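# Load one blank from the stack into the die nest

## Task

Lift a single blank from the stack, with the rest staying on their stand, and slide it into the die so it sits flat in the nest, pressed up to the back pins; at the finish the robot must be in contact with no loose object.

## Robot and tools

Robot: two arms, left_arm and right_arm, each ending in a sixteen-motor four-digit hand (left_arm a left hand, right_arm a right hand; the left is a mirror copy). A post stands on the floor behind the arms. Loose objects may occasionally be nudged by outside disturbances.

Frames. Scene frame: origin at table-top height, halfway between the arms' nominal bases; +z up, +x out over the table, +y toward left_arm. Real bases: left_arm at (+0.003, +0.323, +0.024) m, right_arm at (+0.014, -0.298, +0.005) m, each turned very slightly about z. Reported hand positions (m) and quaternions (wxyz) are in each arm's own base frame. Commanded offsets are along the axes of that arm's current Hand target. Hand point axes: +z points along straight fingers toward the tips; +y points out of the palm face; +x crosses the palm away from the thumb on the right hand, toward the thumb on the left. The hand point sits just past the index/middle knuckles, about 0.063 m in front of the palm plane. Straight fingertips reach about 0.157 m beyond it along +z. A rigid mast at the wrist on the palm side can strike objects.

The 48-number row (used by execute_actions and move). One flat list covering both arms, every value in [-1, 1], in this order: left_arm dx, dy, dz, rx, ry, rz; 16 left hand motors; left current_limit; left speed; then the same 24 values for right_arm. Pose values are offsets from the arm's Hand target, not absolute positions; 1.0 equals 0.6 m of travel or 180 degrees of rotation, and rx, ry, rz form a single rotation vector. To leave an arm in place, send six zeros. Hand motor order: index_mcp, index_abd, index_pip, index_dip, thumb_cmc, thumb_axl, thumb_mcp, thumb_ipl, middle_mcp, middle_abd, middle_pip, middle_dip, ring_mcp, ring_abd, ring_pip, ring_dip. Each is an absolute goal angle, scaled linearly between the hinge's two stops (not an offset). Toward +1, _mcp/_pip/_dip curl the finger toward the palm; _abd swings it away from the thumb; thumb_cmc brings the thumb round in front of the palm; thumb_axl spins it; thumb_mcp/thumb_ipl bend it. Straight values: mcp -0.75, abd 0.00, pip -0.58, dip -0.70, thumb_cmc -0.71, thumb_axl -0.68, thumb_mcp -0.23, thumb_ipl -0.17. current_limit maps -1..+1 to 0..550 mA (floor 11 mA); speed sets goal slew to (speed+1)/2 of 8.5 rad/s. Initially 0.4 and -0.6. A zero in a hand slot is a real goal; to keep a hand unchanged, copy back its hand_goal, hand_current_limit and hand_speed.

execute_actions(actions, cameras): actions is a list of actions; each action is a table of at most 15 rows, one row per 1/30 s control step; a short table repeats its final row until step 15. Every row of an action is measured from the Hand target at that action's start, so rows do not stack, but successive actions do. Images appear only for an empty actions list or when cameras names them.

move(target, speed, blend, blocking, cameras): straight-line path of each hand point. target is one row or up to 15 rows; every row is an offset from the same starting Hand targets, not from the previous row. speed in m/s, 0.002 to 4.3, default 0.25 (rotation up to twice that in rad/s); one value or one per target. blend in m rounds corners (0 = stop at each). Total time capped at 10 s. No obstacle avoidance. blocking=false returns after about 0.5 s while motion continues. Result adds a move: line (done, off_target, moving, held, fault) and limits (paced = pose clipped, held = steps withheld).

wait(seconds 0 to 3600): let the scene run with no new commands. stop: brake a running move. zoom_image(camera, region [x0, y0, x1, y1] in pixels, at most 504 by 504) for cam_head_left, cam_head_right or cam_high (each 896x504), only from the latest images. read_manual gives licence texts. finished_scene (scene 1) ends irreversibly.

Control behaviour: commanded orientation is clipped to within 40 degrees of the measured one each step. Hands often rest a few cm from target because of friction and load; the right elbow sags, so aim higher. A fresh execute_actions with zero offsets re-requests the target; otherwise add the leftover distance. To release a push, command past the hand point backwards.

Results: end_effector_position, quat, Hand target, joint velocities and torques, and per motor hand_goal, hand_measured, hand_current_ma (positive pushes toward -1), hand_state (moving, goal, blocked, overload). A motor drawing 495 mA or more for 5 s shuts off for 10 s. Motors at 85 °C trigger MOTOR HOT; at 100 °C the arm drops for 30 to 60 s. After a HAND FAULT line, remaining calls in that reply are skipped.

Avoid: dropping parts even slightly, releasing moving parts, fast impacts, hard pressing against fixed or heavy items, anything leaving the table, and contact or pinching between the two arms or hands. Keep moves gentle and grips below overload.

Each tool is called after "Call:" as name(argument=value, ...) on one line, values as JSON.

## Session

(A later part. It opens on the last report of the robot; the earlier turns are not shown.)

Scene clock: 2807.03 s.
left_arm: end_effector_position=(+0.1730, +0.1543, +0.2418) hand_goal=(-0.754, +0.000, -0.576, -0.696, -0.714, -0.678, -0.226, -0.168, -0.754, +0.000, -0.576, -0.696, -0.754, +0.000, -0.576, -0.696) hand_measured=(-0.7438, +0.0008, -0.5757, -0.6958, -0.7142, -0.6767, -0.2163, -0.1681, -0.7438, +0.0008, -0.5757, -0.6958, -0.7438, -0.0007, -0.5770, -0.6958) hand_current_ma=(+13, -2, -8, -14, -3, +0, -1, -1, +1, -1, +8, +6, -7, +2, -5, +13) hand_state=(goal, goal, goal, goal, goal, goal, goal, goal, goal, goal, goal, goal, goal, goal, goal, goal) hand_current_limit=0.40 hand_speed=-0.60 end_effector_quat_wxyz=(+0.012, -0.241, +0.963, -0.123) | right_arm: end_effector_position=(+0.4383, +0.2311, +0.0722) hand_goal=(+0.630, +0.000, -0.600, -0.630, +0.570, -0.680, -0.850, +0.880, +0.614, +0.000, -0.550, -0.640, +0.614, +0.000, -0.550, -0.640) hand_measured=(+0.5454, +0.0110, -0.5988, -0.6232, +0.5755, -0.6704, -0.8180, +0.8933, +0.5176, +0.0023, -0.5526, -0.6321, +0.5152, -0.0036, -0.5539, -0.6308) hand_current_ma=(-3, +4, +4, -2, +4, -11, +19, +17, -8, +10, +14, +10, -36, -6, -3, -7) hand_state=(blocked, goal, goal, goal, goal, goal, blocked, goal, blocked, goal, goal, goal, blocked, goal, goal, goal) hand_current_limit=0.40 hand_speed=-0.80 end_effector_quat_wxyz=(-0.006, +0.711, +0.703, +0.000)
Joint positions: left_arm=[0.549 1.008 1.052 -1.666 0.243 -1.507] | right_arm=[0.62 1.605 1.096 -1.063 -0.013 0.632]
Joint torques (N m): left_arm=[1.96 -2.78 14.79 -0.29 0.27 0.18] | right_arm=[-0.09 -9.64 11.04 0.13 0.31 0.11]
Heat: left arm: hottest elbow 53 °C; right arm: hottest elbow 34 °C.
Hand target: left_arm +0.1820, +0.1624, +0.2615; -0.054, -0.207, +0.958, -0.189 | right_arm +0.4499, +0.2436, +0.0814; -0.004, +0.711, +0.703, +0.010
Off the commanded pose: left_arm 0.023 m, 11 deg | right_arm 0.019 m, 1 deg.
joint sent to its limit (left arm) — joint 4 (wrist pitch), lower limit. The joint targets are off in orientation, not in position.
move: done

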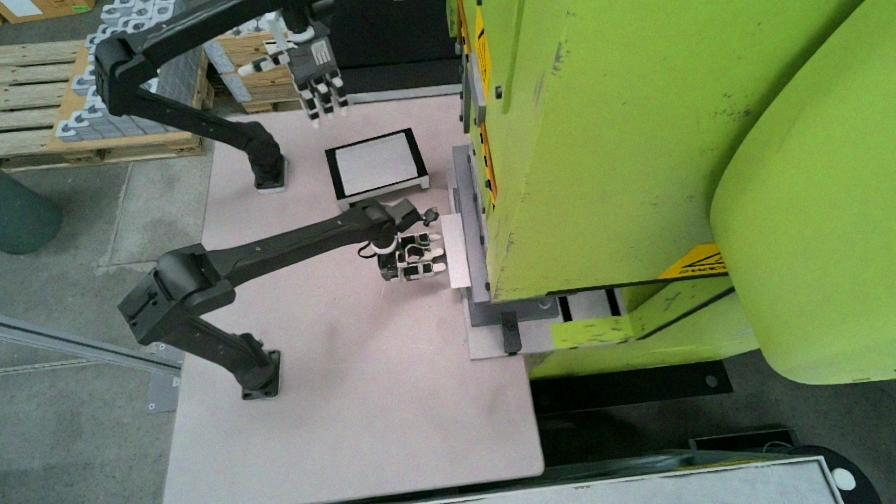

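Call:
move(target=[0,0,0,0,0,0,-0.754,0,-0.576,-0.696,-0.714,-0.678,-0.226,-0.168,-0.754,0,-0.576,-0.696,-0.754,0,-0.576,-0.696,0.4,-0.6,0.0,0.03,0.0,0,0,0,0.63,0,-0.60,-0.63,0.571,-0.68,-0.85,0.88,0.615,0,-0.55,-0.64,0.615,0,-0.55,-0.64,0.4,-0.8], speed=0.02, cameras=["cam_head_left","cam_head_right","cam_high"])

Call:
zoom_image(camera="cam_high", region=[400, 200, 480, 300])

Call:
zoom_image(camera="cam_head_right", region=[350, 205, 470, 280])

Scene clock: 2824.17 s.
left_arm: end_effector_position=(+0.1730, +0.1543, +0.2418) hand_goal=(-0.754, +0.000, -0.576, -0.696, -0.714, -0.678, -0.226, -0.168, -0.754, +0.000, -0.576, -0.696, -0.754, +0.000, -0.576, -0.696) hand_measured=(-0.7450, -0.0007, -0.5770, -0.6958, -0.7142, -0.6777, -0.2163, -0.1681, -0.7438, -0.0007, -0.5770, -0.6958, -0.7426, -0.0007, -0.5757, -0.6958) hand_current_ma=(+6, +0, -6, -12, -3, +5, -5, -5, -2, +8, +4, +4, -6, +8, -4, +8) hand_state=(goal, goal, goal, goal, goal, goal, goal, goal, goal, goal, goal, goal, goal, goal, goal, goal) hand_current_limit=0.40 hand_speed=-0.60 end_effector_quat_wxyz=(+0.012, -0.241, +0.963, -0.123) | right_arm: end_effector_position=(+0.4520, +0.2375, +0.0727) hand_goal=(+0.630, +0.000, -0.600, -0.630, +0.570, -0.680, -0.850, +0.880, +0.614, +0.000, -0.550, -0.640, +0.614, +0.000, -0.550, -0.640) hand_measured=(+0.5454, +0.0096, -0.5988, -0.6232, +0.5755, -0.6704, -0.8170, +0.8942, +0.5176, +0.0023, -0.5526, -0.6321, +0.5152, -0.0036, -0.5513, -0.6308) hand_current_ma=(-13, +22, -8, -7, -18, -1, +9, +8, +6, +3, -6, +3, -15, -3, +7, -21) hand_state=(blocked, goal, goal, goal, goal, goal, blocked, goal, blocked, goal, goal, goal, blocked, goal, goal, goal) hand_current_limit=0.40 hand_speed=-0.80 end_effector_quat_wxyz=(-0.006, +0.711, +0.703, +0.001)
Joint positions: left_arm=[0.549 1.008 1.052 -1.666 0.243 -1.507] | right_arm=[0.614 1.639 1.14 -1.073 -0.012 0.625]
Joint torques (N m): left_arm=[1.96 -2.84 14.8 -0.29 0.28 0.18] | right_arm=[-1.26 -10.11 11.11 0.06 0.3 -0.05]
Heat: left arm: hottest elbow 53 °C; right arm: hottest elbow 35 °C.
Hand target: left_arm +0.1820, +0.1624, +0.2615; -0.054, -0.207, +0.958, -0.189 | right_arm +0.4679, +0.2435, +0.0815; -0.004, +0.711, +0.704, +0.010
Off the commanded pose: left_arm 0.023 m, 11 deg | right_arm 0.019 m, 1 deg.
joint sent to its limit (left arm) — joint 4 (wrist pitch), lower limit. The joint targets are off in orientation, not in position.
move: off_target (right_arm)

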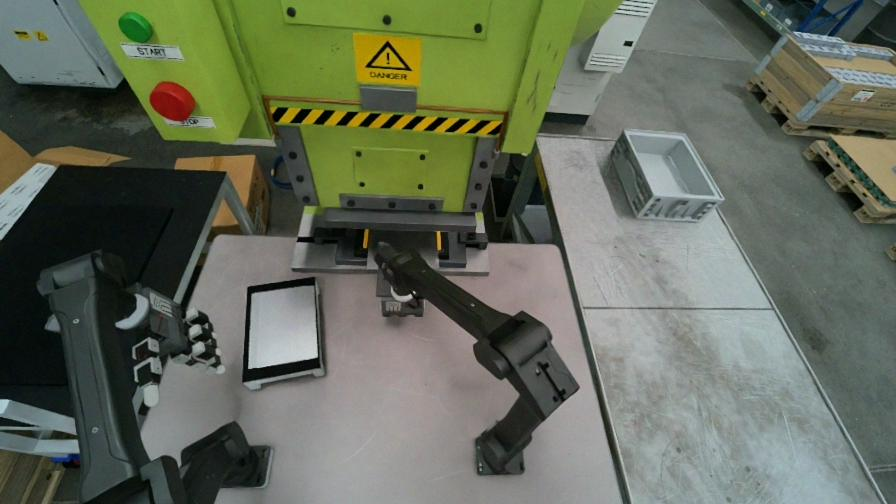

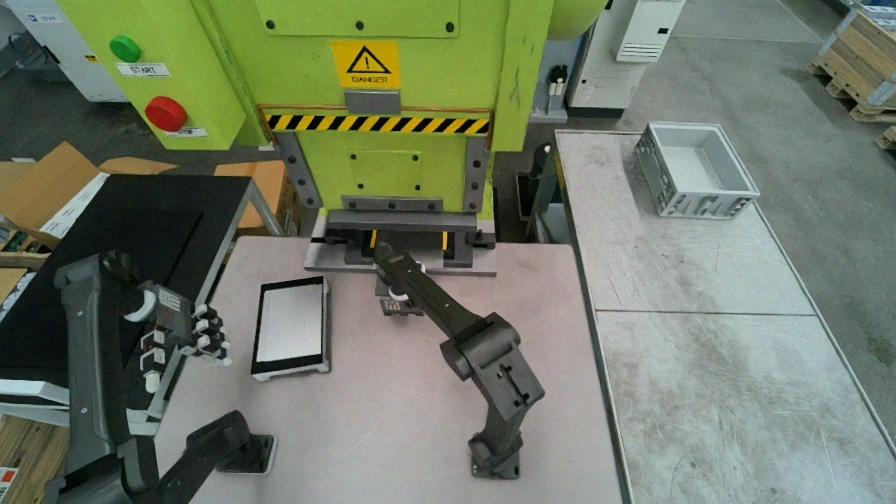

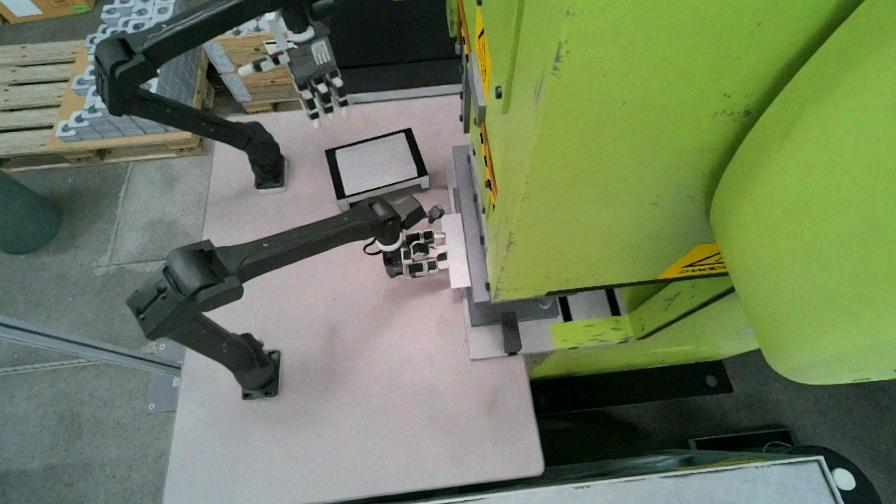

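Scaled by 5.040.

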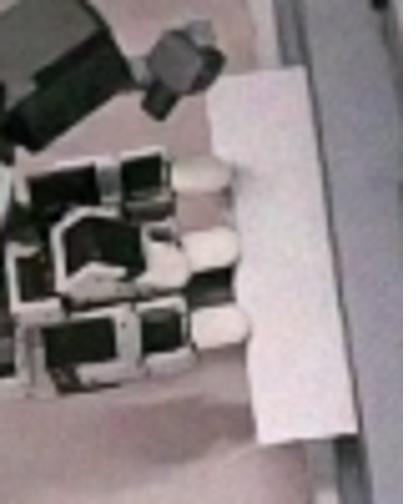

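Scaled by 4.200.

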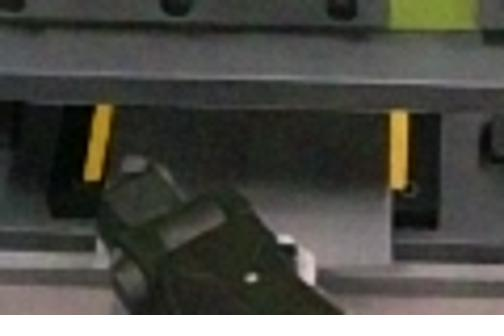

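Call:
move(target=[[0,0,0,0,0,0,-0.754,0,-0.576,-0.696,-0.714,-0.678,-0.226,-0.168,-0.754,0,-0.576,-0.696,-0.754,0,-0.576,-0.696,0.4,-0.6,0.0,-0.062,0.0,0,0,0,0.63,0,-0.60,-0.63,0.571,-0.68,-0.85,0.88,0.615,0,-0.55,-0.64,0.615,0,-0.55,-0.64,0.4,-0.8],[0,0,0,0,0,0,-0.754,0,-0.576,-0.696,-0.714,-0.678,-0.226,-0.168,-0.754,0,-0.576,-0.696,-0.754,0,-0.576,-0.696,0.4,-0.6,0.0,-0.062,0.035,0,0,0,0.63,0,-0.60,-0.63,0.571,-0.68,-0.85,0.88,0.615,0,-0.55,-0.64,0.615,0,-0.55,-0.64,0.4,-0.8]], speed=0.03, cameras=["cam_head_left","cam_head_right","cam_high"])

Call:
zoom_image(camera="cam_high", region=[400, 200, 480, 300])

Scene clock: 2847.07 s.
left_arm: end_effector_position=(+0.1730, +0.1543, +0.2418) hand_goal=(-0.754, +0.000, -0.576, -0.696, -0.714, -0.678, -0.226, -0.168, -0.754, +0.000, -0.576, -0.696, -0.754, +0.000, -0.576, -0.696) hand_measured=(-0.7438, +0.0008, -0.5757, -0.6958, -0.7129, -0.6777, -0.2163, -0.1672, -0.7438, -0.0007, -0.5770, -0.6958, -0.7438, -0.0007, -0.5770, -0.6958) hand_current_ma=(+4, -5, -11, -5, -3, -2, -6, -2, +3, -1, -3, +15, -15, +10, +4, +10) hand_state=(goal, goal, goal, goal, goal, goal, goal, goal, goal, goal, goal, goal, goal, goal, goal, goal) hand_current_limit=0.40 hand_speed=-0.60 end_effector_quat_wxyz=(+0.012, -0.241, +0.963, -0.123) | right_arm: end_effector_position=(+0.4336, +0.2421, +0.0677) hand_goal=(+0.630, +0.000, -0.600, -0.630, +0.570, -0.680, -0.850, +0.880, +0.614, +0.000, -0.550, -0.640, +0.614, +0.000, -0.550, -0.640) hand_measured=(+0.5454, +0.0096, -0.5988, -0.6219, +0.5755, -0.6704, -0.8180, +0.8942, +0.5176, +0.0023, -0.5526, -0.6308, +0.5140, -0.0051, -0.5539, -0.6308) hand_current_ma=(-19, -2, -9, -6, +16, +0, +2, +12, -20, +1, +13, +16, -13, -11, +10, +7) hand_state=(blocked, goal, goal, goal, goal, goal, blocked, goal, blocked, goal, goal, goal, blocked, goal, goal, goal) hand_current_limit=0.40 hand_speed=-0.80 end_effector_quat_wxyz=(-0.005, +0.711, +0.703, +0.013)
Joint positions: left_arm=[0.549 1.008 1.052 -1.666 0.243 -1.507] | right_arm=[0.647 1.604 1.077 -1.019 -0.012 0.658]
Joint torques (N m): left_arm=[1.9 -2.73 14.8 -0.28 0.28 0.18] | right_arm=[-0.03 -9.88 6.8 0.98 0.32 0.11]
Heat: left arm: hottest elbow 53 °C; right arm: hottest elbow 34 °C.
Hand target: left_arm +0.1820, +0.1624, +0.2615; -0.054, -0.207, +0.958, -0.189 | right_arm +0.4308, +0.2442, +0.0601; -0.004, +0.711, +0.703, +0.009
Off the commanded pose: left_arm 0.023 m, 11 deg | right_arm 0.008 m, 0 deg.
joint sent to its limit (left arm) — joint 4 (wrist pitch), lower limit. The joint targets are off in orientation, not in position.
move: done

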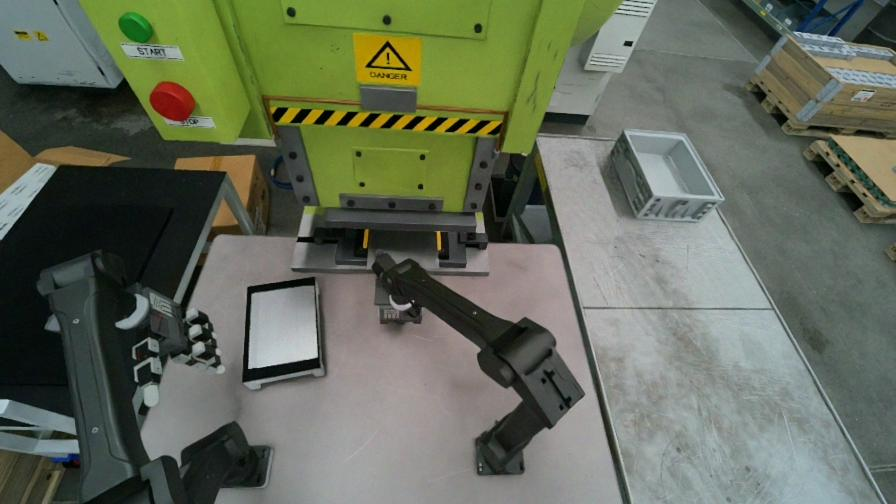

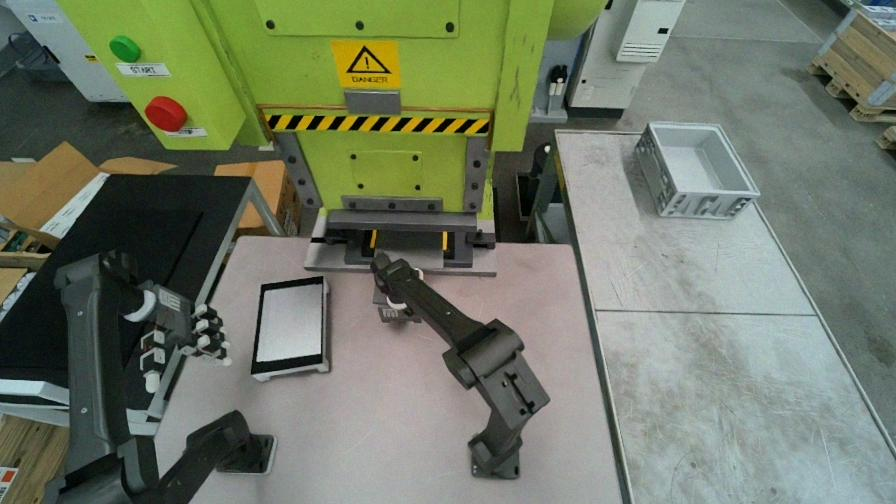

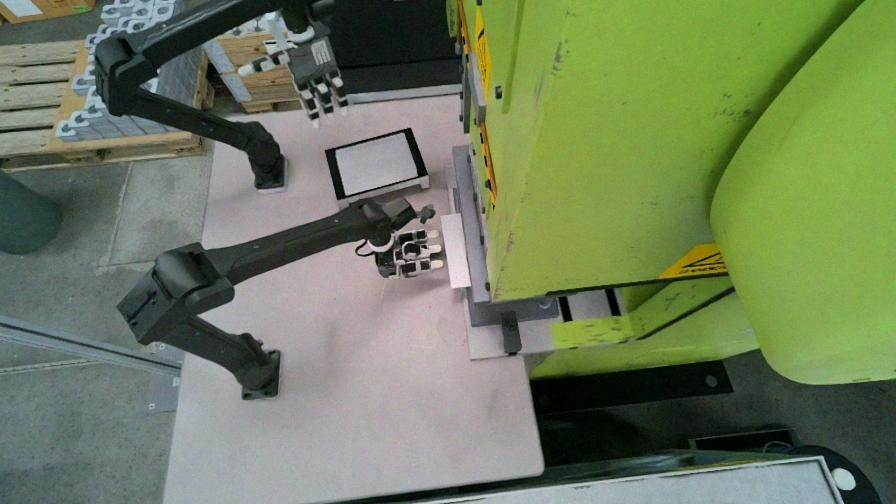

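Scaled by 5.040.

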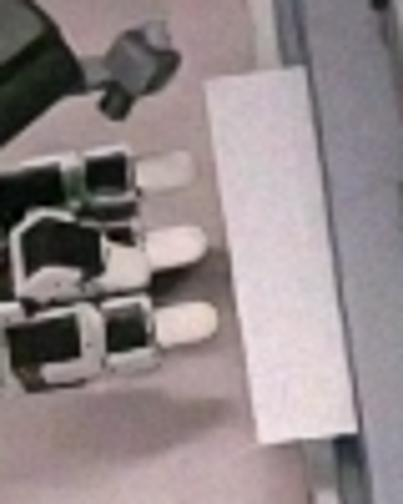

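Call:
move(target=[0,0,0,0,0,0,-0.754,0,-0.576,-0.696,-0.714,-0.678,-0.226,-0.168,-0.754,0,-0.576,-0.696,-0.754,0,-0.576,-0.696,0.4,-0.6,-0.015,0.0,0.015,0.003,0,0,0.63,0,-0.60,-0.63,0.571,-0.68,-0.85,0.88,0.615,0,-0.55,-0.64,0.615,0,-0.55,-0.64,0.4,-0.8], speed=0.03, cameras=["cam_high"])

Call:
zoom_image(camera="cam_high", region=[400, 200, 480, 300])

Scene clock: 2857.20 s.
left_arm: end_effector_position=(+0.1730, +0.1543, +0.2418) hand_goal=(-0.754, +0.000, -0.576, -0.696, -0.714, -0.678, -0.226, -0.168, -0.754, +0.000, -0.576, -0.696, -0.754, +0.000, -0.576, -0.696) hand_measured=(-0.7462, +0.0008, -0.5770, -0.6958, -0.7129, -0.6777, -0.2163, -0.1681, -0.7438, -0.0007, -0.5770, -0.6958, -0.7438, +0.0008, -0.5757, -0.6958) hand_current_ma=(+14, -2, +2, -9, -2, +0, -5, -3, +0, +2, +0, +12, -14, +5, +1, +10) hand_state=(goal, goal, goal, goal, goal, goal, goal, goal, goal, goal, goal, goal, goal, goal, goal, goal) hand_current_limit=0.40 hand_speed=-0.60 end_effector_quat_wxyz=(+0.012, -0.241, +0.963, -0.123) | right_arm: end_effector_position=(+0.4298, +0.2390, +0.0605) hand_goal=(+0.630, +0.000, -0.600, -0.630, +0.570, -0.680, -0.850, +0.880, +0.614, +0.000, -0.550, -0.640, +0.614, +0.000, -0.550, -0.640) hand_measured=(+0.5466, +0.0096, -0.5988, -0.6232, +0.5768, -0.6704, -0.8170, +0.8942, +0.5164, +0.0037, -0.5526, -0.6321, +0.5140, -0.0036, -0.5539, -0.6295) hand_current_ma=(-16, +11, +9, -14, -3, +8, +11, +10, -8, +10, +17, +20, -8, -14, +15, -5) hand_state=(blocked, goal, goal, goal, goal, goal, blocked, goal, blocked, goal, goal, goal, blocked, goal, goal, goal) hand_current_limit=0.40 hand_speed=-0.80 end_effector_quat_wxyz=(-0.005, +0.710, +0.704, +0.011)
Joint positions: left_arm=[0.549 1.008 1.052 -1.666 0.243 -1.507] | right_arm=[0.646 1.604 1.056 -1.002 -0.014 0.654]
Joint torques (N m): left_arm=[1.9 -2.73 14.83 -0.29 0.28 0.19] | right_arm=[-1.44 -9.52 6.72 0.88 0.12 -0.05]
Heat: left arm: hottest elbow 53 °C; right arm: hottest elbow 34 °C.
Hand target: left_arm +0.1820, +0.1624, +0.2615; -0.054, -0.207, +0.958, -0.189 | right_arm +0.4308, +0.2353, +0.0510; -0.007, +0.711, +0.704, +0.006
Off the commanded pose: left_arm 0.023 m, 11 deg | right_arm 0.010 m, 1 deg.
joint sent to its limit (left arm) — joint 4 (wrist pitch), lower limit. The joint targets are off in orientation, not in position.
move: done

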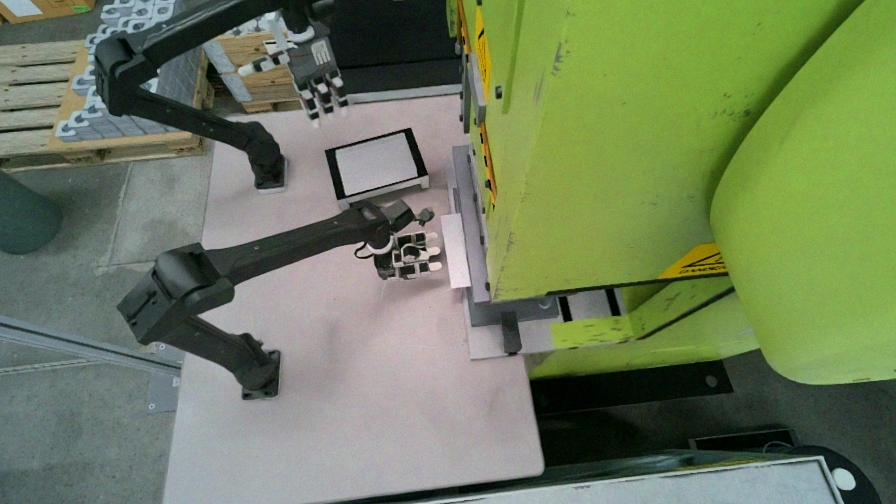

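Scaled by 5.040.

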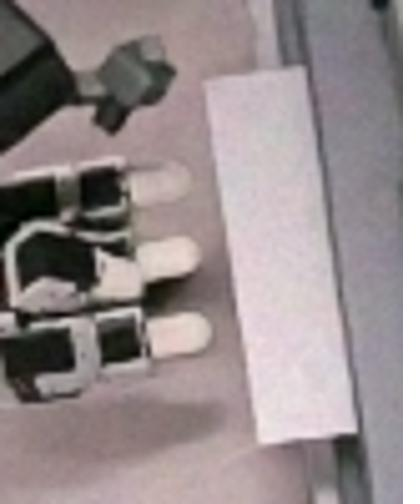

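Call:
move(target=[0,0,0,0,0,0,-0.754,0,-0.576,-0.696,-0.714,-0.678,-0.226,-0.168,-0.754,0,-0.576,-0.696,-0.754,0,-0.576,-0.696,0.4,-0.6,0.004,0.042,-0.004,0,0,0,0.63,0,-0.60,-0.63,0.571,-0.68,-0.85,0.88,0.615,0,-0.55,-0.64,0.615,0,-0.55,-0.64,0.4,-0.8], speed=0.02, cameras=["cam_high"])

Call:
zoom_image(camera="cam_high", region=[400, 200, 480, 300])

Scene clock: 2870.83 s.
left_arm: end_effector_position=(+0.1730, +0.1543, +0.2418) hand_goal=(-0.754, +0.000, -0.576, -0.696, -0.714, -0.678, -0.226, -0.168, -0.754, +0.000, -0.576, -0.696, -0.754, +0.000, -0.576, -0.696) hand_measured=(-0.7450, -0.0007, -0.5770, -0.6958, -0.7142, -0.6777, -0.2173, -0.1681, -0.7438, +0.0008, -0.5770, -0.6958, -0.7438, +0.0008, -0.5770, -0.6958) hand_current_ma=(+10, +4, -6, -10, +5, -6, -4, -1, -2, -4, +7, +0, -5, +2, +2, +6) hand_state=(goal, goal, goal, goal, goal, goal, goal, goal, goal, goal, goal, goal, goal, goal, goal, goal) hand_current_limit=0.40 hand_speed=-0.60 end_effector_quat_wxyz=(+0.012, -0.241, +0.963, -0.123) | right_arm: end_effector_position=(+0.4409, +0.2310, +0.0466) hand_goal=(+0.630, +0.000, -0.600, -0.630, +0.570, -0.680, -0.850, +0.880, +0.614, +0.000, -0.550, -0.640, +0.614, +0.000, -0.550, -0.640) hand_measured=(+0.5466, +0.0110, -0.5988, -0.6232, +0.5743, -0.6704, -0.8180, +0.8942, +0.5176, +0.0023, -0.5513, -0.6321, +0.5128, -0.0036, -0.5526, -0.6295) hand_current_ma=(-3, +3, +1, -9, +1, +5, +4, +3, -8, +7, +15, -5, -29, -15, +10, +2) hand_state=(blocked, goal, goal, goal, goal, goal, blocked, goal, blocked, goal, goal, goal, blocked, goal, goal, goal) hand_current_limit=0.40 hand_speed=-0.80 end_effector_quat_wxyz=(-0.007, +0.711, +0.704, -0.002)
Joint positions: left_arm=[0.549 1.008 1.052 -1.666 0.243 -1.507] | right_arm=[0.616 1.647 1.073 -1.002 -0.014 0.626]
Joint torques (N m): left_arm=[1.96 -2.78 14.82 -0.31 0.28 0.18] | right_arm=[-1.26 -9.76 10.59 0.1 0.11 -0.06]
Heat: left arm: hottest elbow 53 °C; right arm: hottest elbow 34 °C.
Hand target: left_arm +0.1820, +0.1624, +0.2615; -0.054, -0.207, +0.958, -0.189 | right_arm +0.4559, +0.2374, +0.0533; -0.007, +0.711, +0.704, +0.006
Off the commanded pose: left_arm 0.023 m, 11 deg | right_arm 0.018 m, 1 deg.
joint sent to its limit (left arm) — joint 4 (wrist pitch), lower limit. The joint targets are off in orientation, not in position.
move: off_target (right_arm)

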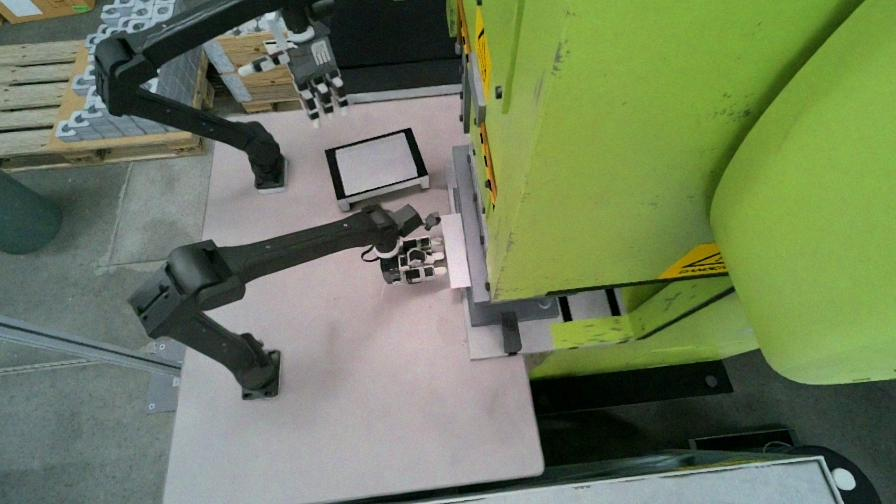

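Scaled by 5.040.

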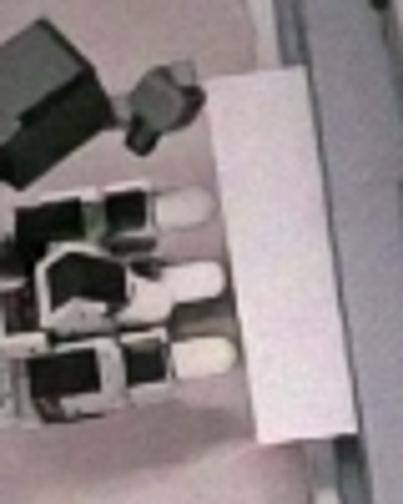

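Call:
move(target=[0,0,0,0,0,0,-0.754,0,-0.576,-0.696,-0.714,-0.678,-0.226,-0.168,-0.754,0,-0.576,-0.696,-0.754,0,-0.576,-0.696,0.4,-0.6,0.006,-0.005,-0.033,0,0,0,0.63,0,-0.60,-0.63,0.571,-0.68,-0.85,0.88,0.615,0,-0.55,-0.64,0.615,0,-0.55,-0.64,0.4,-0.8], speed=0.02, cameras=["cam_high"])

Call:
zoom_image(camera="cam_high", region=[400, 200, 480, 300])

Scene clock: 2883.13 s.
left_arm: end_effector_position=(+0.1730, +0.1543, +0.2418) hand_goal=(-0.754, +0.000, -0.576, -0.696, -0.714, -0.678, -0.226, -0.168, -0.754, +0.000, -0.576, -0.696, -0.754, +0.000, -0.576, -0.696) hand_measured=(-0.7438, -0.0007, -0.5770, -0.6958, -0.7142, -0.6777, -0.2163, -0.1672, -0.7438, -0.0007, -0.5770, -0.6958, -0.7426, +0.0008, -0.5770, -0.6958) hand_current_ma=(+12, -1, -3, -4, -6, -4, -2, -5, -4, +1, +7, +8, -6, +13, -2, +3) hand_state=(goal, goal, goal, goal, goal, goal, goal, goal, goal, goal, goal, goal, goal, goal, goal, goal) hand_current_limit=0.40 hand_speed=-0.60 end_effector_quat_wxyz=(+0.012, -0.241, +0.963, -0.123) | right_arm: end_effector_position=(+0.4386, +0.2294, +0.0518) hand_goal=(+0.630, +0.000, -0.600, -0.630, +0.570, -0.680, -0.850, +0.880, +0.614, +0.000, -0.550, -0.640, +0.614, +0.000, -0.550, -0.640) hand_measured=(+0.5454, +0.0110, -0.6001, -0.6232, +0.5755, -0.6704, -0.8180, +0.8942, +0.5176, +0.0023, -0.5526, -0.6321, +0.5140, -0.0036, -0.5539, -0.6321) hand_current_ma=(-19, +1, -20, -8, -5, +12, -6, -4, -6, +4, -4, -1, -34, -5, +17, -9) hand_state=(blocked, goal, goal, goal, goal, goal, blocked, goal, blocked, goal, goal, goal, blocked, goal, goal, goal) hand_current_limit=0.40 hand_speed=-0.80 end_effector_quat_wxyz=(-0.010, +0.710, +0.703, -0.017)
Joint positions: left_arm=[0.549 1.008 1.052 -1.666 0.243 -1.507] | right_arm=[0.616 1.649 1.096 -1.054 -0.014 0.626]
Joint torques (N m): left_arm=[1.96 -2.78 14.82 -0.27 0.27 0.18] | right_arm=[-0.56 -11.99 10.66 0.08 0.11 0.05]
Heat: left arm: hottest elbow 53 °C; right arm: hottest elbow 34 °C.
Hand target: left_arm +0.1820, +0.1624, +0.2615; -0.054, -0.207, +0.958, -0.189 | right_arm +0.4530, +0.2407, +0.0732; -0.007, +0.711, +0.703, +0.006
Off the commanded pose: left_arm 0.023 m, 11 deg | right_arm 0.028 m, 3 deg.
joint sent to its limit (left arm) — joint 4 (wrist pitch), lower limit. The joint targets are off in orientation, not in position.
move: off_target (right_arm)

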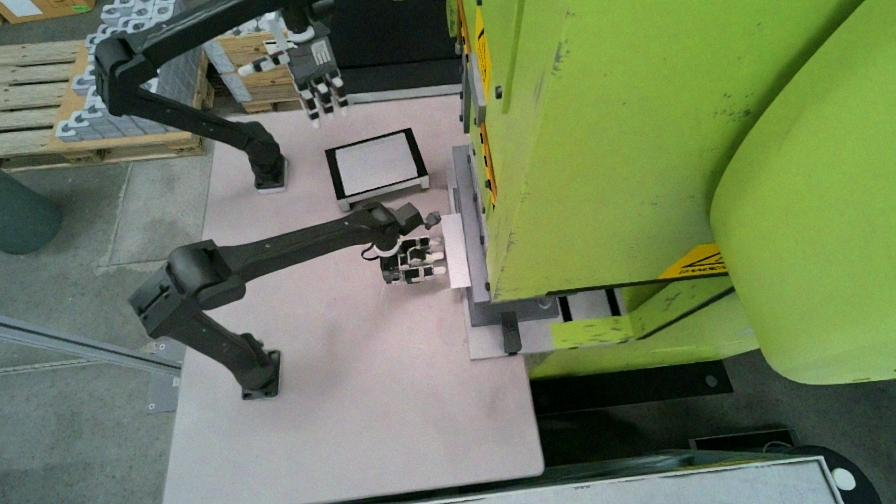

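Scaled by 5.040.

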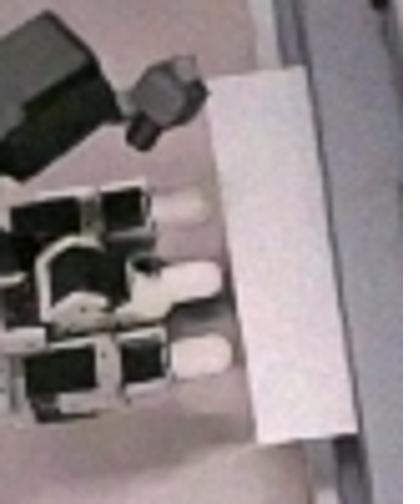

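Call:
move(target=[0,0,0,0,0,0,-0.754,0,-0.576,-0.696,-0.714,-0.678,-0.226,-0.168,-0.754,0,-0.576,-0.696,-0.754,0,-0.576,-0.696,0.4,-0.6,0.006,-0.002,-0.012,-0.012,0,0,0.63,0,-0.60,-0.63,0.571,-0.68,-0.85,0.88,0.615,0,-0.55,-0.64,0.615,0,-0.55,-0.64,0.4,-0.8], speed=0.02, cameras=["cam_high"])

Call:
zoom_image(camera="cam_high", region=[400, 200, 480, 300])

Scene clock: 2894.20 s.
left_arm: end_effector_position=(+0.1730, +0.1543, +0.2418) hand_goal=(-0.754, +0.000, -0.576, -0.696, -0.714, -0.678, -0.226, -0.168, -0.754, +0.000, -0.576, -0.696, -0.754, +0.000, -0.576, -0.696) hand_measured=(-0.7438, +0.0008, -0.5770, -0.6971, -0.7142, -0.6777, -0.2163, -0.1681, -0.7438, -0.0007, -0.5770, -0.6971, -0.7438, -0.0007, -0.5757, -0.6958) hand_current_ma=(+6, -9, -9, -5, -6, -1, -4, +2, +1, +3, +4, +7, -2, +3, +8, +8) hand_state=(goal, goal, goal, goal, goal, goal, goal, goal, goal, goal, goal, goal, goal, goal, goal, goal) hand_current_limit=0.40 hand_speed=-0.60 end_effector_quat_wxyz=(+0.012, -0.241, +0.963, -0.123) | right_arm: end_effector_position=(+0.4397, +0.2311, +0.0603) hand_goal=(+0.630, +0.000, -0.600, -0.630, +0.570, -0.680, -0.850, +0.880, +0.614, +0.000, -0.550, -0.640, +0.614, +0.000, -0.550, -0.640) hand_measured=(+0.5454, +0.0110, -0.5988, -0.6232, +0.5743, -0.6714, -0.8170, +0.8942, +0.5176, +0.0037, -0.5539, -0.6308, +0.5140, -0.0036, -0.5526, -0.6308) hand_current_ma=(-18, +14, +1, -7, +7, -5, +10, +21, -15, +5, +11, +6, -15, -9, -2, -5) hand_state=(blocked, goal, goal, goal, goal, goal, blocked, goal, blocked, goal, goal, goal, blocked, goal, goal, goal) hand_current_limit=0.40 hand_speed=-0.80 end_effector_quat_wxyz=(+0.000, +0.711, +0.703, -0.009)
Joint positions: left_arm=[0.549 1.008 1.052 -1.666 0.243 -1.507] | right_arm=[0.625 1.633 1.096 -1.051 0.004 0.636]
Joint torques (N m): left_arm=[1.9 -2.78 14.8 -0.27 0.27 0.18] | right_arm=[-0.21 -12.22 9.72 0.84 0.34 0.16]
Heat: left arm: hottest elbow 53 °C; right arm: hottest shoulder 34 °C.
Hand target: left_arm +0.1820, +0.1624, +0.2615; -0.054, -0.207, +0.958, -0.189 | right_arm +0.4519, +0.2441, +0.0805; +0.006, +0.711, +0.703, +0.019
Off the commanded pose: left_arm 0.023 m, 11 deg | right_arm 0.027 m, 3 deg.
joint sent to its limit (left arm) — joint 4 (wrist pitch), lower limit. The joint targets are off in orientation, not in position.
move: off_target (right_arm)

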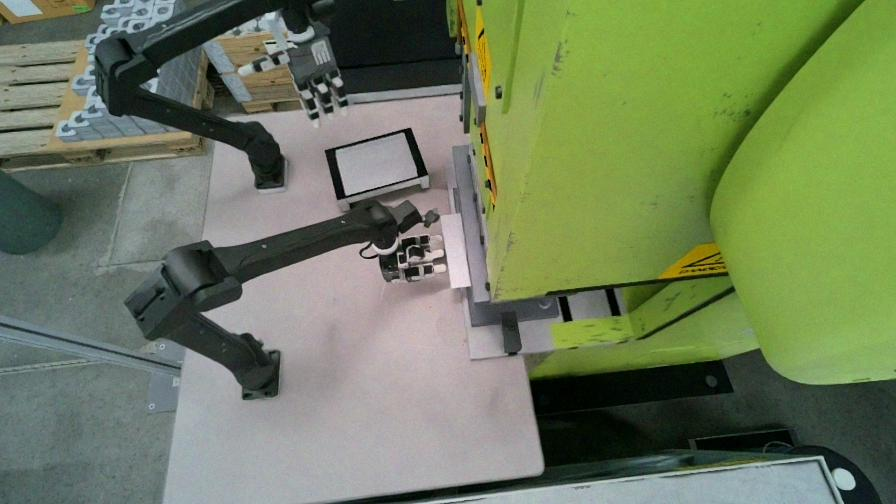

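Scaled by 5.040.

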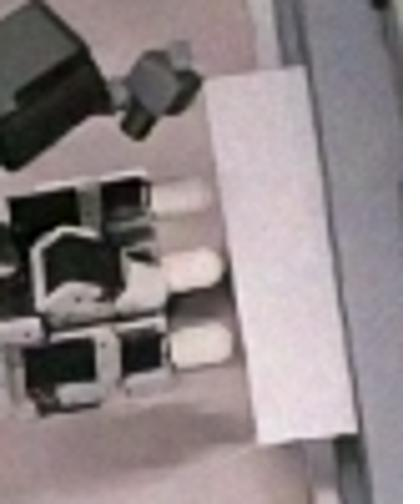

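Call:
move(target=[0,0,0,0,0,0,-0.754,0,-0.576,-0.696,-0.714,-0.678,-0.226,-0.168,-0.754,0,-0.576,-0.696,-0.754,0,-0.576,-0.696,0.4,-0.6,0.000,0.018,-0.002,0,0,0,0.63,0,-0.60,-0.63,0.571,-0.68,-0.85,0.88,0.615,0,-0.55,-0.64,0.615,0,-0.55,-0.64,0.4,-0.8], speed=0.02, cameras=["cam_high"])

Call:
zoom_image(camera="cam_high", region=[400, 200, 480, 300])

Scene clock: 2902.23 s.
left_arm: end_effector_position=(+0.1730, +0.1543, +0.2418) hand_goal=(-0.754, +0.000, -0.576, -0.696, -0.714, -0.678, -0.226, -0.168, -0.754, +0.000, -0.576, -0.696, -0.754, +0.000, -0.576, -0.696) hand_measured=(-0.7450, +0.0008, -0.5770, -0.6958, -0.7142, -0.6767, -0.2173, -0.1681, -0.7438, -0.0007, -0.5770, -0.6958, -0.7438, -0.0007, -0.5770, -0.6958) hand_current_ma=(+16, +0, -10, -8, +0, -8, -7, +1, +3, +7, +7, +11, -4, +12, +6, +11) hand_state=(goal, goal, goal, goal, goal, goal, goal, goal, goal, goal, goal, goal, goal, goal, goal, goal) hand_current_limit=0.40 hand_speed=-0.60 end_effector_quat_wxyz=(+0.012, -0.241, +0.963, -0.123) | right_arm: end_effector_position=(+0.4450, +0.2352, +0.0661) hand_goal=(+0.630, +0.000, -0.600, -0.630, +0.570, -0.680, -0.850, +0.880, +0.614, +0.000, -0.550, -0.640, +0.614, +0.000, -0.550, -0.640) hand_measured=(+0.5454, +0.0110, -0.5988, -0.6232, +0.5755, -0.6704, -0.8170, +0.8942, +0.5176, +0.0037, -0.5526, -0.6308, +0.5140, -0.0036, -0.5526, -0.6308) hand_current_ma=(+5, -4, -16, -14, -9, +16, +18, +12, +2, +16, +1, +13, -13, -5, +10, +19) hand_state=(blocked, goal, goal, goal, goal, goal, blocked, goal, blocked, goal, goal, goal, blocked, goal, goal, goal) hand_current_limit=0.40 hand_speed=-0.80 end_effector_quat_wxyz=(+0.002, +0.711, +0.703, -0.002)
Joint positions: left_arm=[0.549 1.008 1.052 -1.666 0.243 -1.507] | right_arm=[0.626 1.633 1.11 -1.051 0.004 0.636]
Joint torques (N m): left_arm=[1.96 -2.84 14.79 -0.27 0.28 0.19] | right_arm=[-1.14 -11.05 10.86 0.54 0.32 -0.04]
Heat: left arm: hottest elbow 53 °C; right arm: hottest elbow 34 °C.
Hand target: left_arm +0.1820, +0.1624, +0.2615; -0.054, -0.207, +0.958, -0.189 | right_arm +0.4628, +0.2442, +0.0822; +0.006, +0.711, +0.703, +0.020
Off the commanded pose: left_arm 0.023 m, 11 deg | right_arm 0.025 m, 2 deg.
joint sent to its limit (left arm) — joint 4 (wrist pitch), lower limit. The joint targets are off in orientation, not in position.
move: off_target (right_arm)

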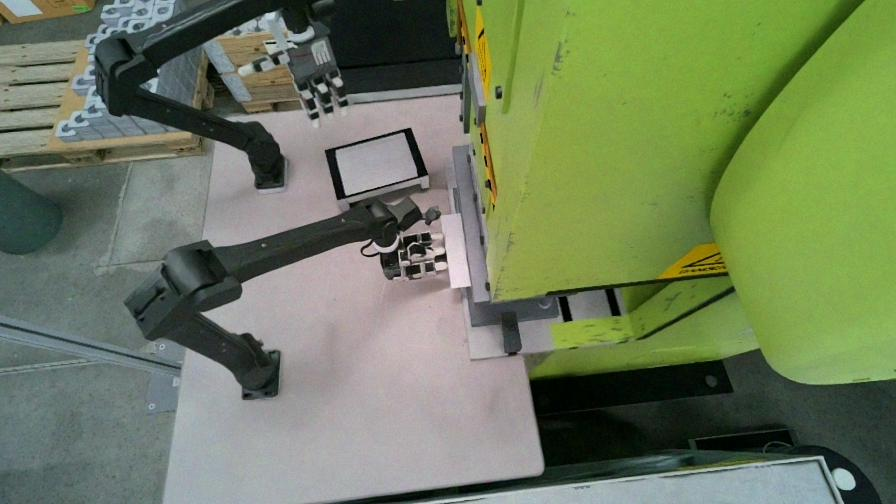

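Scaled by 5.040.

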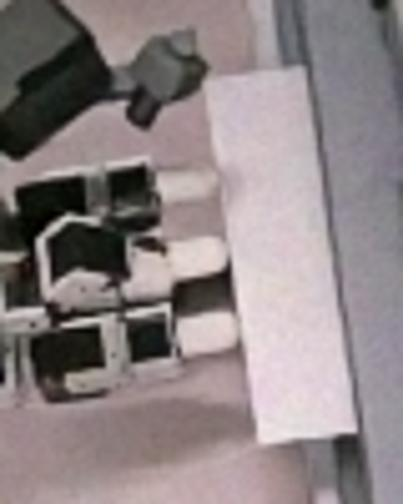

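Call:
move(target=[0,0,0,0,0,0,-0.754,0,-0.576,-0.696,-0.714,-0.678,-0.226,-0.168,-0.754,0,-0.576,-0.696,-0.754,0,-0.576,-0.696,0.4,-0.6,-0.004,0.008,0.018,0,0,0,0.63,0,-0.60,-0.63,0.571,-0.68,-0.85,0.88,0.615,0,-0.55,-0.64,0.615,0,-0.55,-0.64,0.4,-0.8], speed=0.02, cameras=["cam_high"])

Call:
zoom_image(camera="cam_high", region=[400, 200, 480, 300])

Scene clock: 2914.77 s.
left_arm: end_effector_position=(+0.1730, +0.1543, +0.2418) hand_goal=(-0.754, +0.000, -0.576, -0.696, -0.714, -0.678, -0.226, -0.168, -0.754, +0.000, -0.576, -0.696, -0.754, +0.000, -0.576, -0.696) hand_measured=(-0.7438, -0.0007, -0.5770, -0.6958, -0.7129, -0.6777, -0.2163, -0.1681, -0.7438, +0.0008, -0.5770, -0.6958, -0.7426, +0.0008, -0.5770, -0.6958) hand_current_ma=(+12, +3, -5, -10, +4, +6, +1, -10, -3, +5, +4, +5, -6, +7, +4, +5) hand_state=(goal, goal, goal, goal, goal, goal, goal, goal, goal, goal, goal, goal, goal, goal, goal, goal) hand_current_limit=0.40 hand_speed=-0.60 end_effector_quat_wxyz=(+0.012, -0.241, +0.963, -0.123) | right_arm: end_effector_position=(+0.4485, +0.2352, +0.0647) hand_goal=(+0.630, +0.000, -0.600, -0.630, +0.570, -0.680, -0.850, +0.880, +0.614, +0.000, -0.550, -0.640, +0.614, +0.000, -0.550, -0.640) hand_measured=(+0.5610, +0.0110, -0.5988, -0.6193, +0.5743, -0.6704, -0.8180, +0.8942, +0.5345, +0.0023, -0.5526, -0.6270, +0.5321, -0.0021, -0.5526, -0.6244) hand_current_ma=(-11, +10, +7, -7, +2, +3, +8, +10, -5, +1, +8, +8, -36, -14, +12, -4) hand_state=(blocked, goal, goal, goal, goal, goal, blocked, goal, blocked, goal, goal, goal, blocked, goal, goal, goal) hand_current_limit=0.40 hand_speed=-0.80 end_effector_quat_wxyz=(+0.003, +0.710, +0.704, +0.002)
Joint positions: left_arm=[0.549 1.008 1.052 -1.666 0.243 -1.507] | right_arm=[0.621 1.637 1.11 -1.039 0.004 0.628]
Joint torques (N m): left_arm=[1.96 -2.84 14.79 -0.29 0.28 0.18] | right_arm=[-1.67 -9.93 10.44 1.09 0.31 -0.08]
Heat: left arm: hottest elbow 53 °C; right arm: hottest elbow 35 °C.
Hand target: left_arm +0.1820, +0.1624, +0.2615; -0.054, -0.207, +0.958, -0.189 | right_arm +0.4679, +0.2419, +0.0715; +0.006, +0.711, +0.703, +0.019
Off the commanded pose: left_arm 0.023 m, 11 deg | right_arm 0.022 m, 2 deg.
joint sent to its limit (left arm) — joint 4 (wrist pitch), lower limit. The joint targets are off in orientation, not in position.
move: off_target (right_arm)

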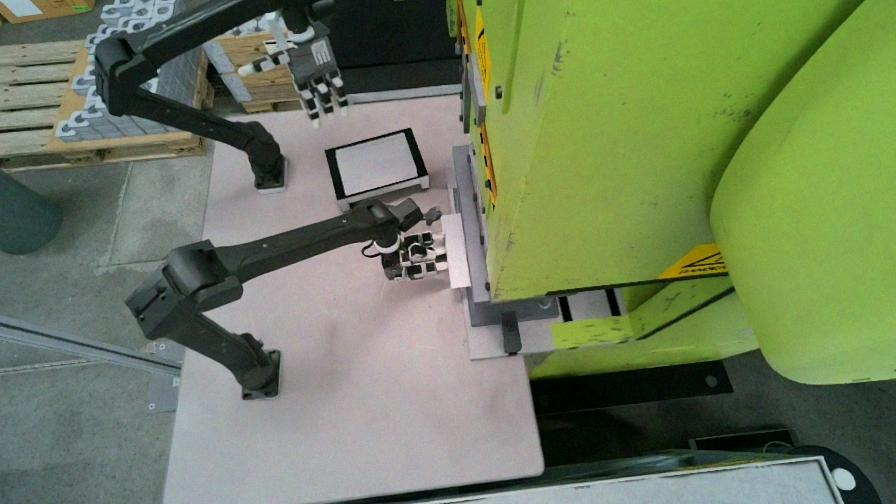

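Scaled by 5.040.

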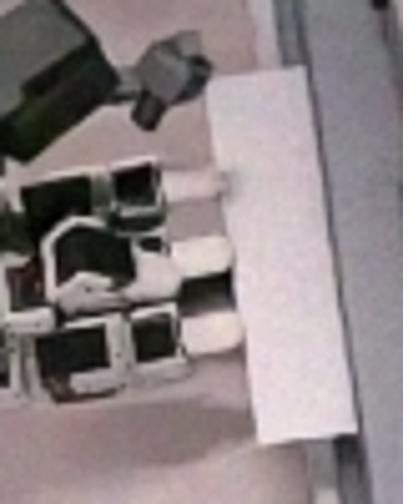

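Call:
move(target=[[0,0,0,0,0,0,-0.754,0,-0.576,-0.696,-0.714,-0.678,-0.226,-0.168,-0.754,0,-0.576,-0.696,-0.754,0,-0.576,-0.696,0.4,-0.6,0.0,-0.042,-0.004,0,0,0,0.63,0,-0.60,-0.63,0.571,-0.68,-0.85,0.88,0.615,0,-0.55,-0.64,0.615,0,-0.55,-0.64,0.4,-0.8],[0,0,0,0,0,0,-0.754,0,-0.576,-0.696,-0.714,-0.678,-0.226,-0.168,-0.754,0,-0.576,-0.696,-0.754,0,-0.576,-0.696,0.4,-0.6,0.0,-0.042,-0.004,0,0,0,0.55,0,-0.60,-0.63,0.571,-0.68,-0.85,0.88,0.52,0,-0.55,-0.64,0.52,0,-0.55,-0.64,0.4,-0.8]], speed=0.03, cameras=["cam_high"])

Call:
zoom_image(camera="cam_high", region=[400, 200, 480, 300])

Scene clock: 2932.73 s.
left_arm: end_effector_position=(+0.1730, +0.1543, +0.2418) hand_goal=(-0.754, +0.000, -0.576, -0.696, -0.714, -0.678, -0.226, -0.168, -0.754, +0.000, -0.576, -0.696, -0.754, +0.000, -0.576, -0.696) hand_measured=(-0.7462, +0.0008, -0.5770, -0.6958, -0.7142, -0.6777, -0.2163, -0.1672, -0.7438, +0.0008, -0.5770, -0.6958, -0.7438, -0.0007, -0.5770, -0.6958) hand_current_ma=(+11, -7, -8, -5, -6, +7, -6, -6, +4, +4, +3, +13, -9, +17, +3, +9) hand_state=(goal, goal, goal, goal, goal, goal, goal, goal, goal, goal, goal, goal, goal, goal, goal, goal) hand_current_limit=0.40 hand_speed=-0.60 end_effector_quat_wxyz=(+0.012, -0.241, +0.963, -0.123) | right_arm: end_effector_position=(+0.4441, +0.2395, +0.0673) hand_goal=(+0.550, +0.000, -0.600, -0.630, +0.570, -0.680, -0.850, +0.880, +0.520, +0.000, -0.550, -0.640, +0.520, +0.000, -0.550, -0.640) hand_measured=(+0.5164, +0.0110, -0.5975, -0.6232, +0.5743, -0.6714, -0.8180, +0.8952, +0.4838, -0.0007, -0.5526, -0.6321, +0.4826, -0.0080, -0.5526, -0.6321) hand_current_ma=(-2, +8, -12, -4, -1, +3, +6, +3, -6, +5, +20, +0, -7, -13, +7, -6) hand_state=(blocked, goal, goal, goal, goal, goal, blocked, goal, blocked, goal, goal, goal, blocked, goal, goal, goal) hand_current_limit=0.40 hand_speed=-0.80 end_effector_quat_wxyz=(+0.004, +0.711, +0.704, +0.010)
Joint positions: left_arm=[0.549 1.008 1.052 -1.666 0.243 -1.507] | right_arm=[0.635 1.624 1.099 -1.025 0.005 0.645]
Joint torques (N m): left_arm=[1.96 -2.78 14.8 -0.29 0.28 0.18] | right_arm=[-0.15 -12.28 6.79 0.96 0.32 0.11]
Heat: left arm: hottest elbow 53 °C; right arm: hottest elbow 35 °C.
Hand target: left_arm +0.1820, +0.1624, +0.2615; -0.054, -0.207, +0.958, -0.189 | right_arm +0.4426, +0.2422, +0.0730; +0.006, +0.711, +0.703, +0.020
Off the commanded pose: left_arm 0.023 m, 11 deg | right_arm 0.006 m, 1 deg.
joint sent to its limit (left arm) — joint 4 (wrist pitch), lower limit. The joint targets are off in orientation, not in position.
move: done

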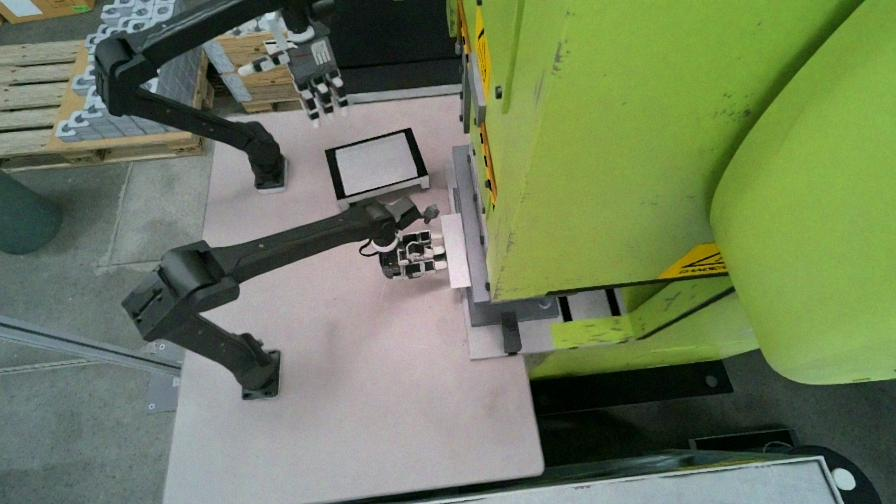

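Scaled by 5.040.

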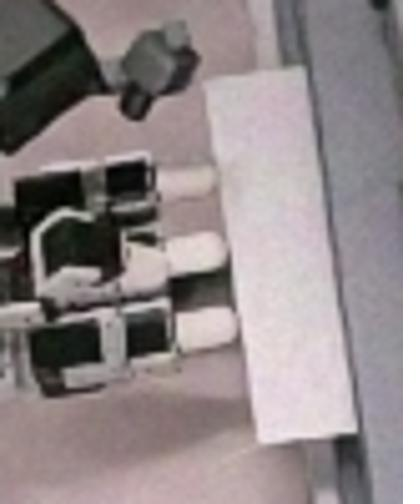

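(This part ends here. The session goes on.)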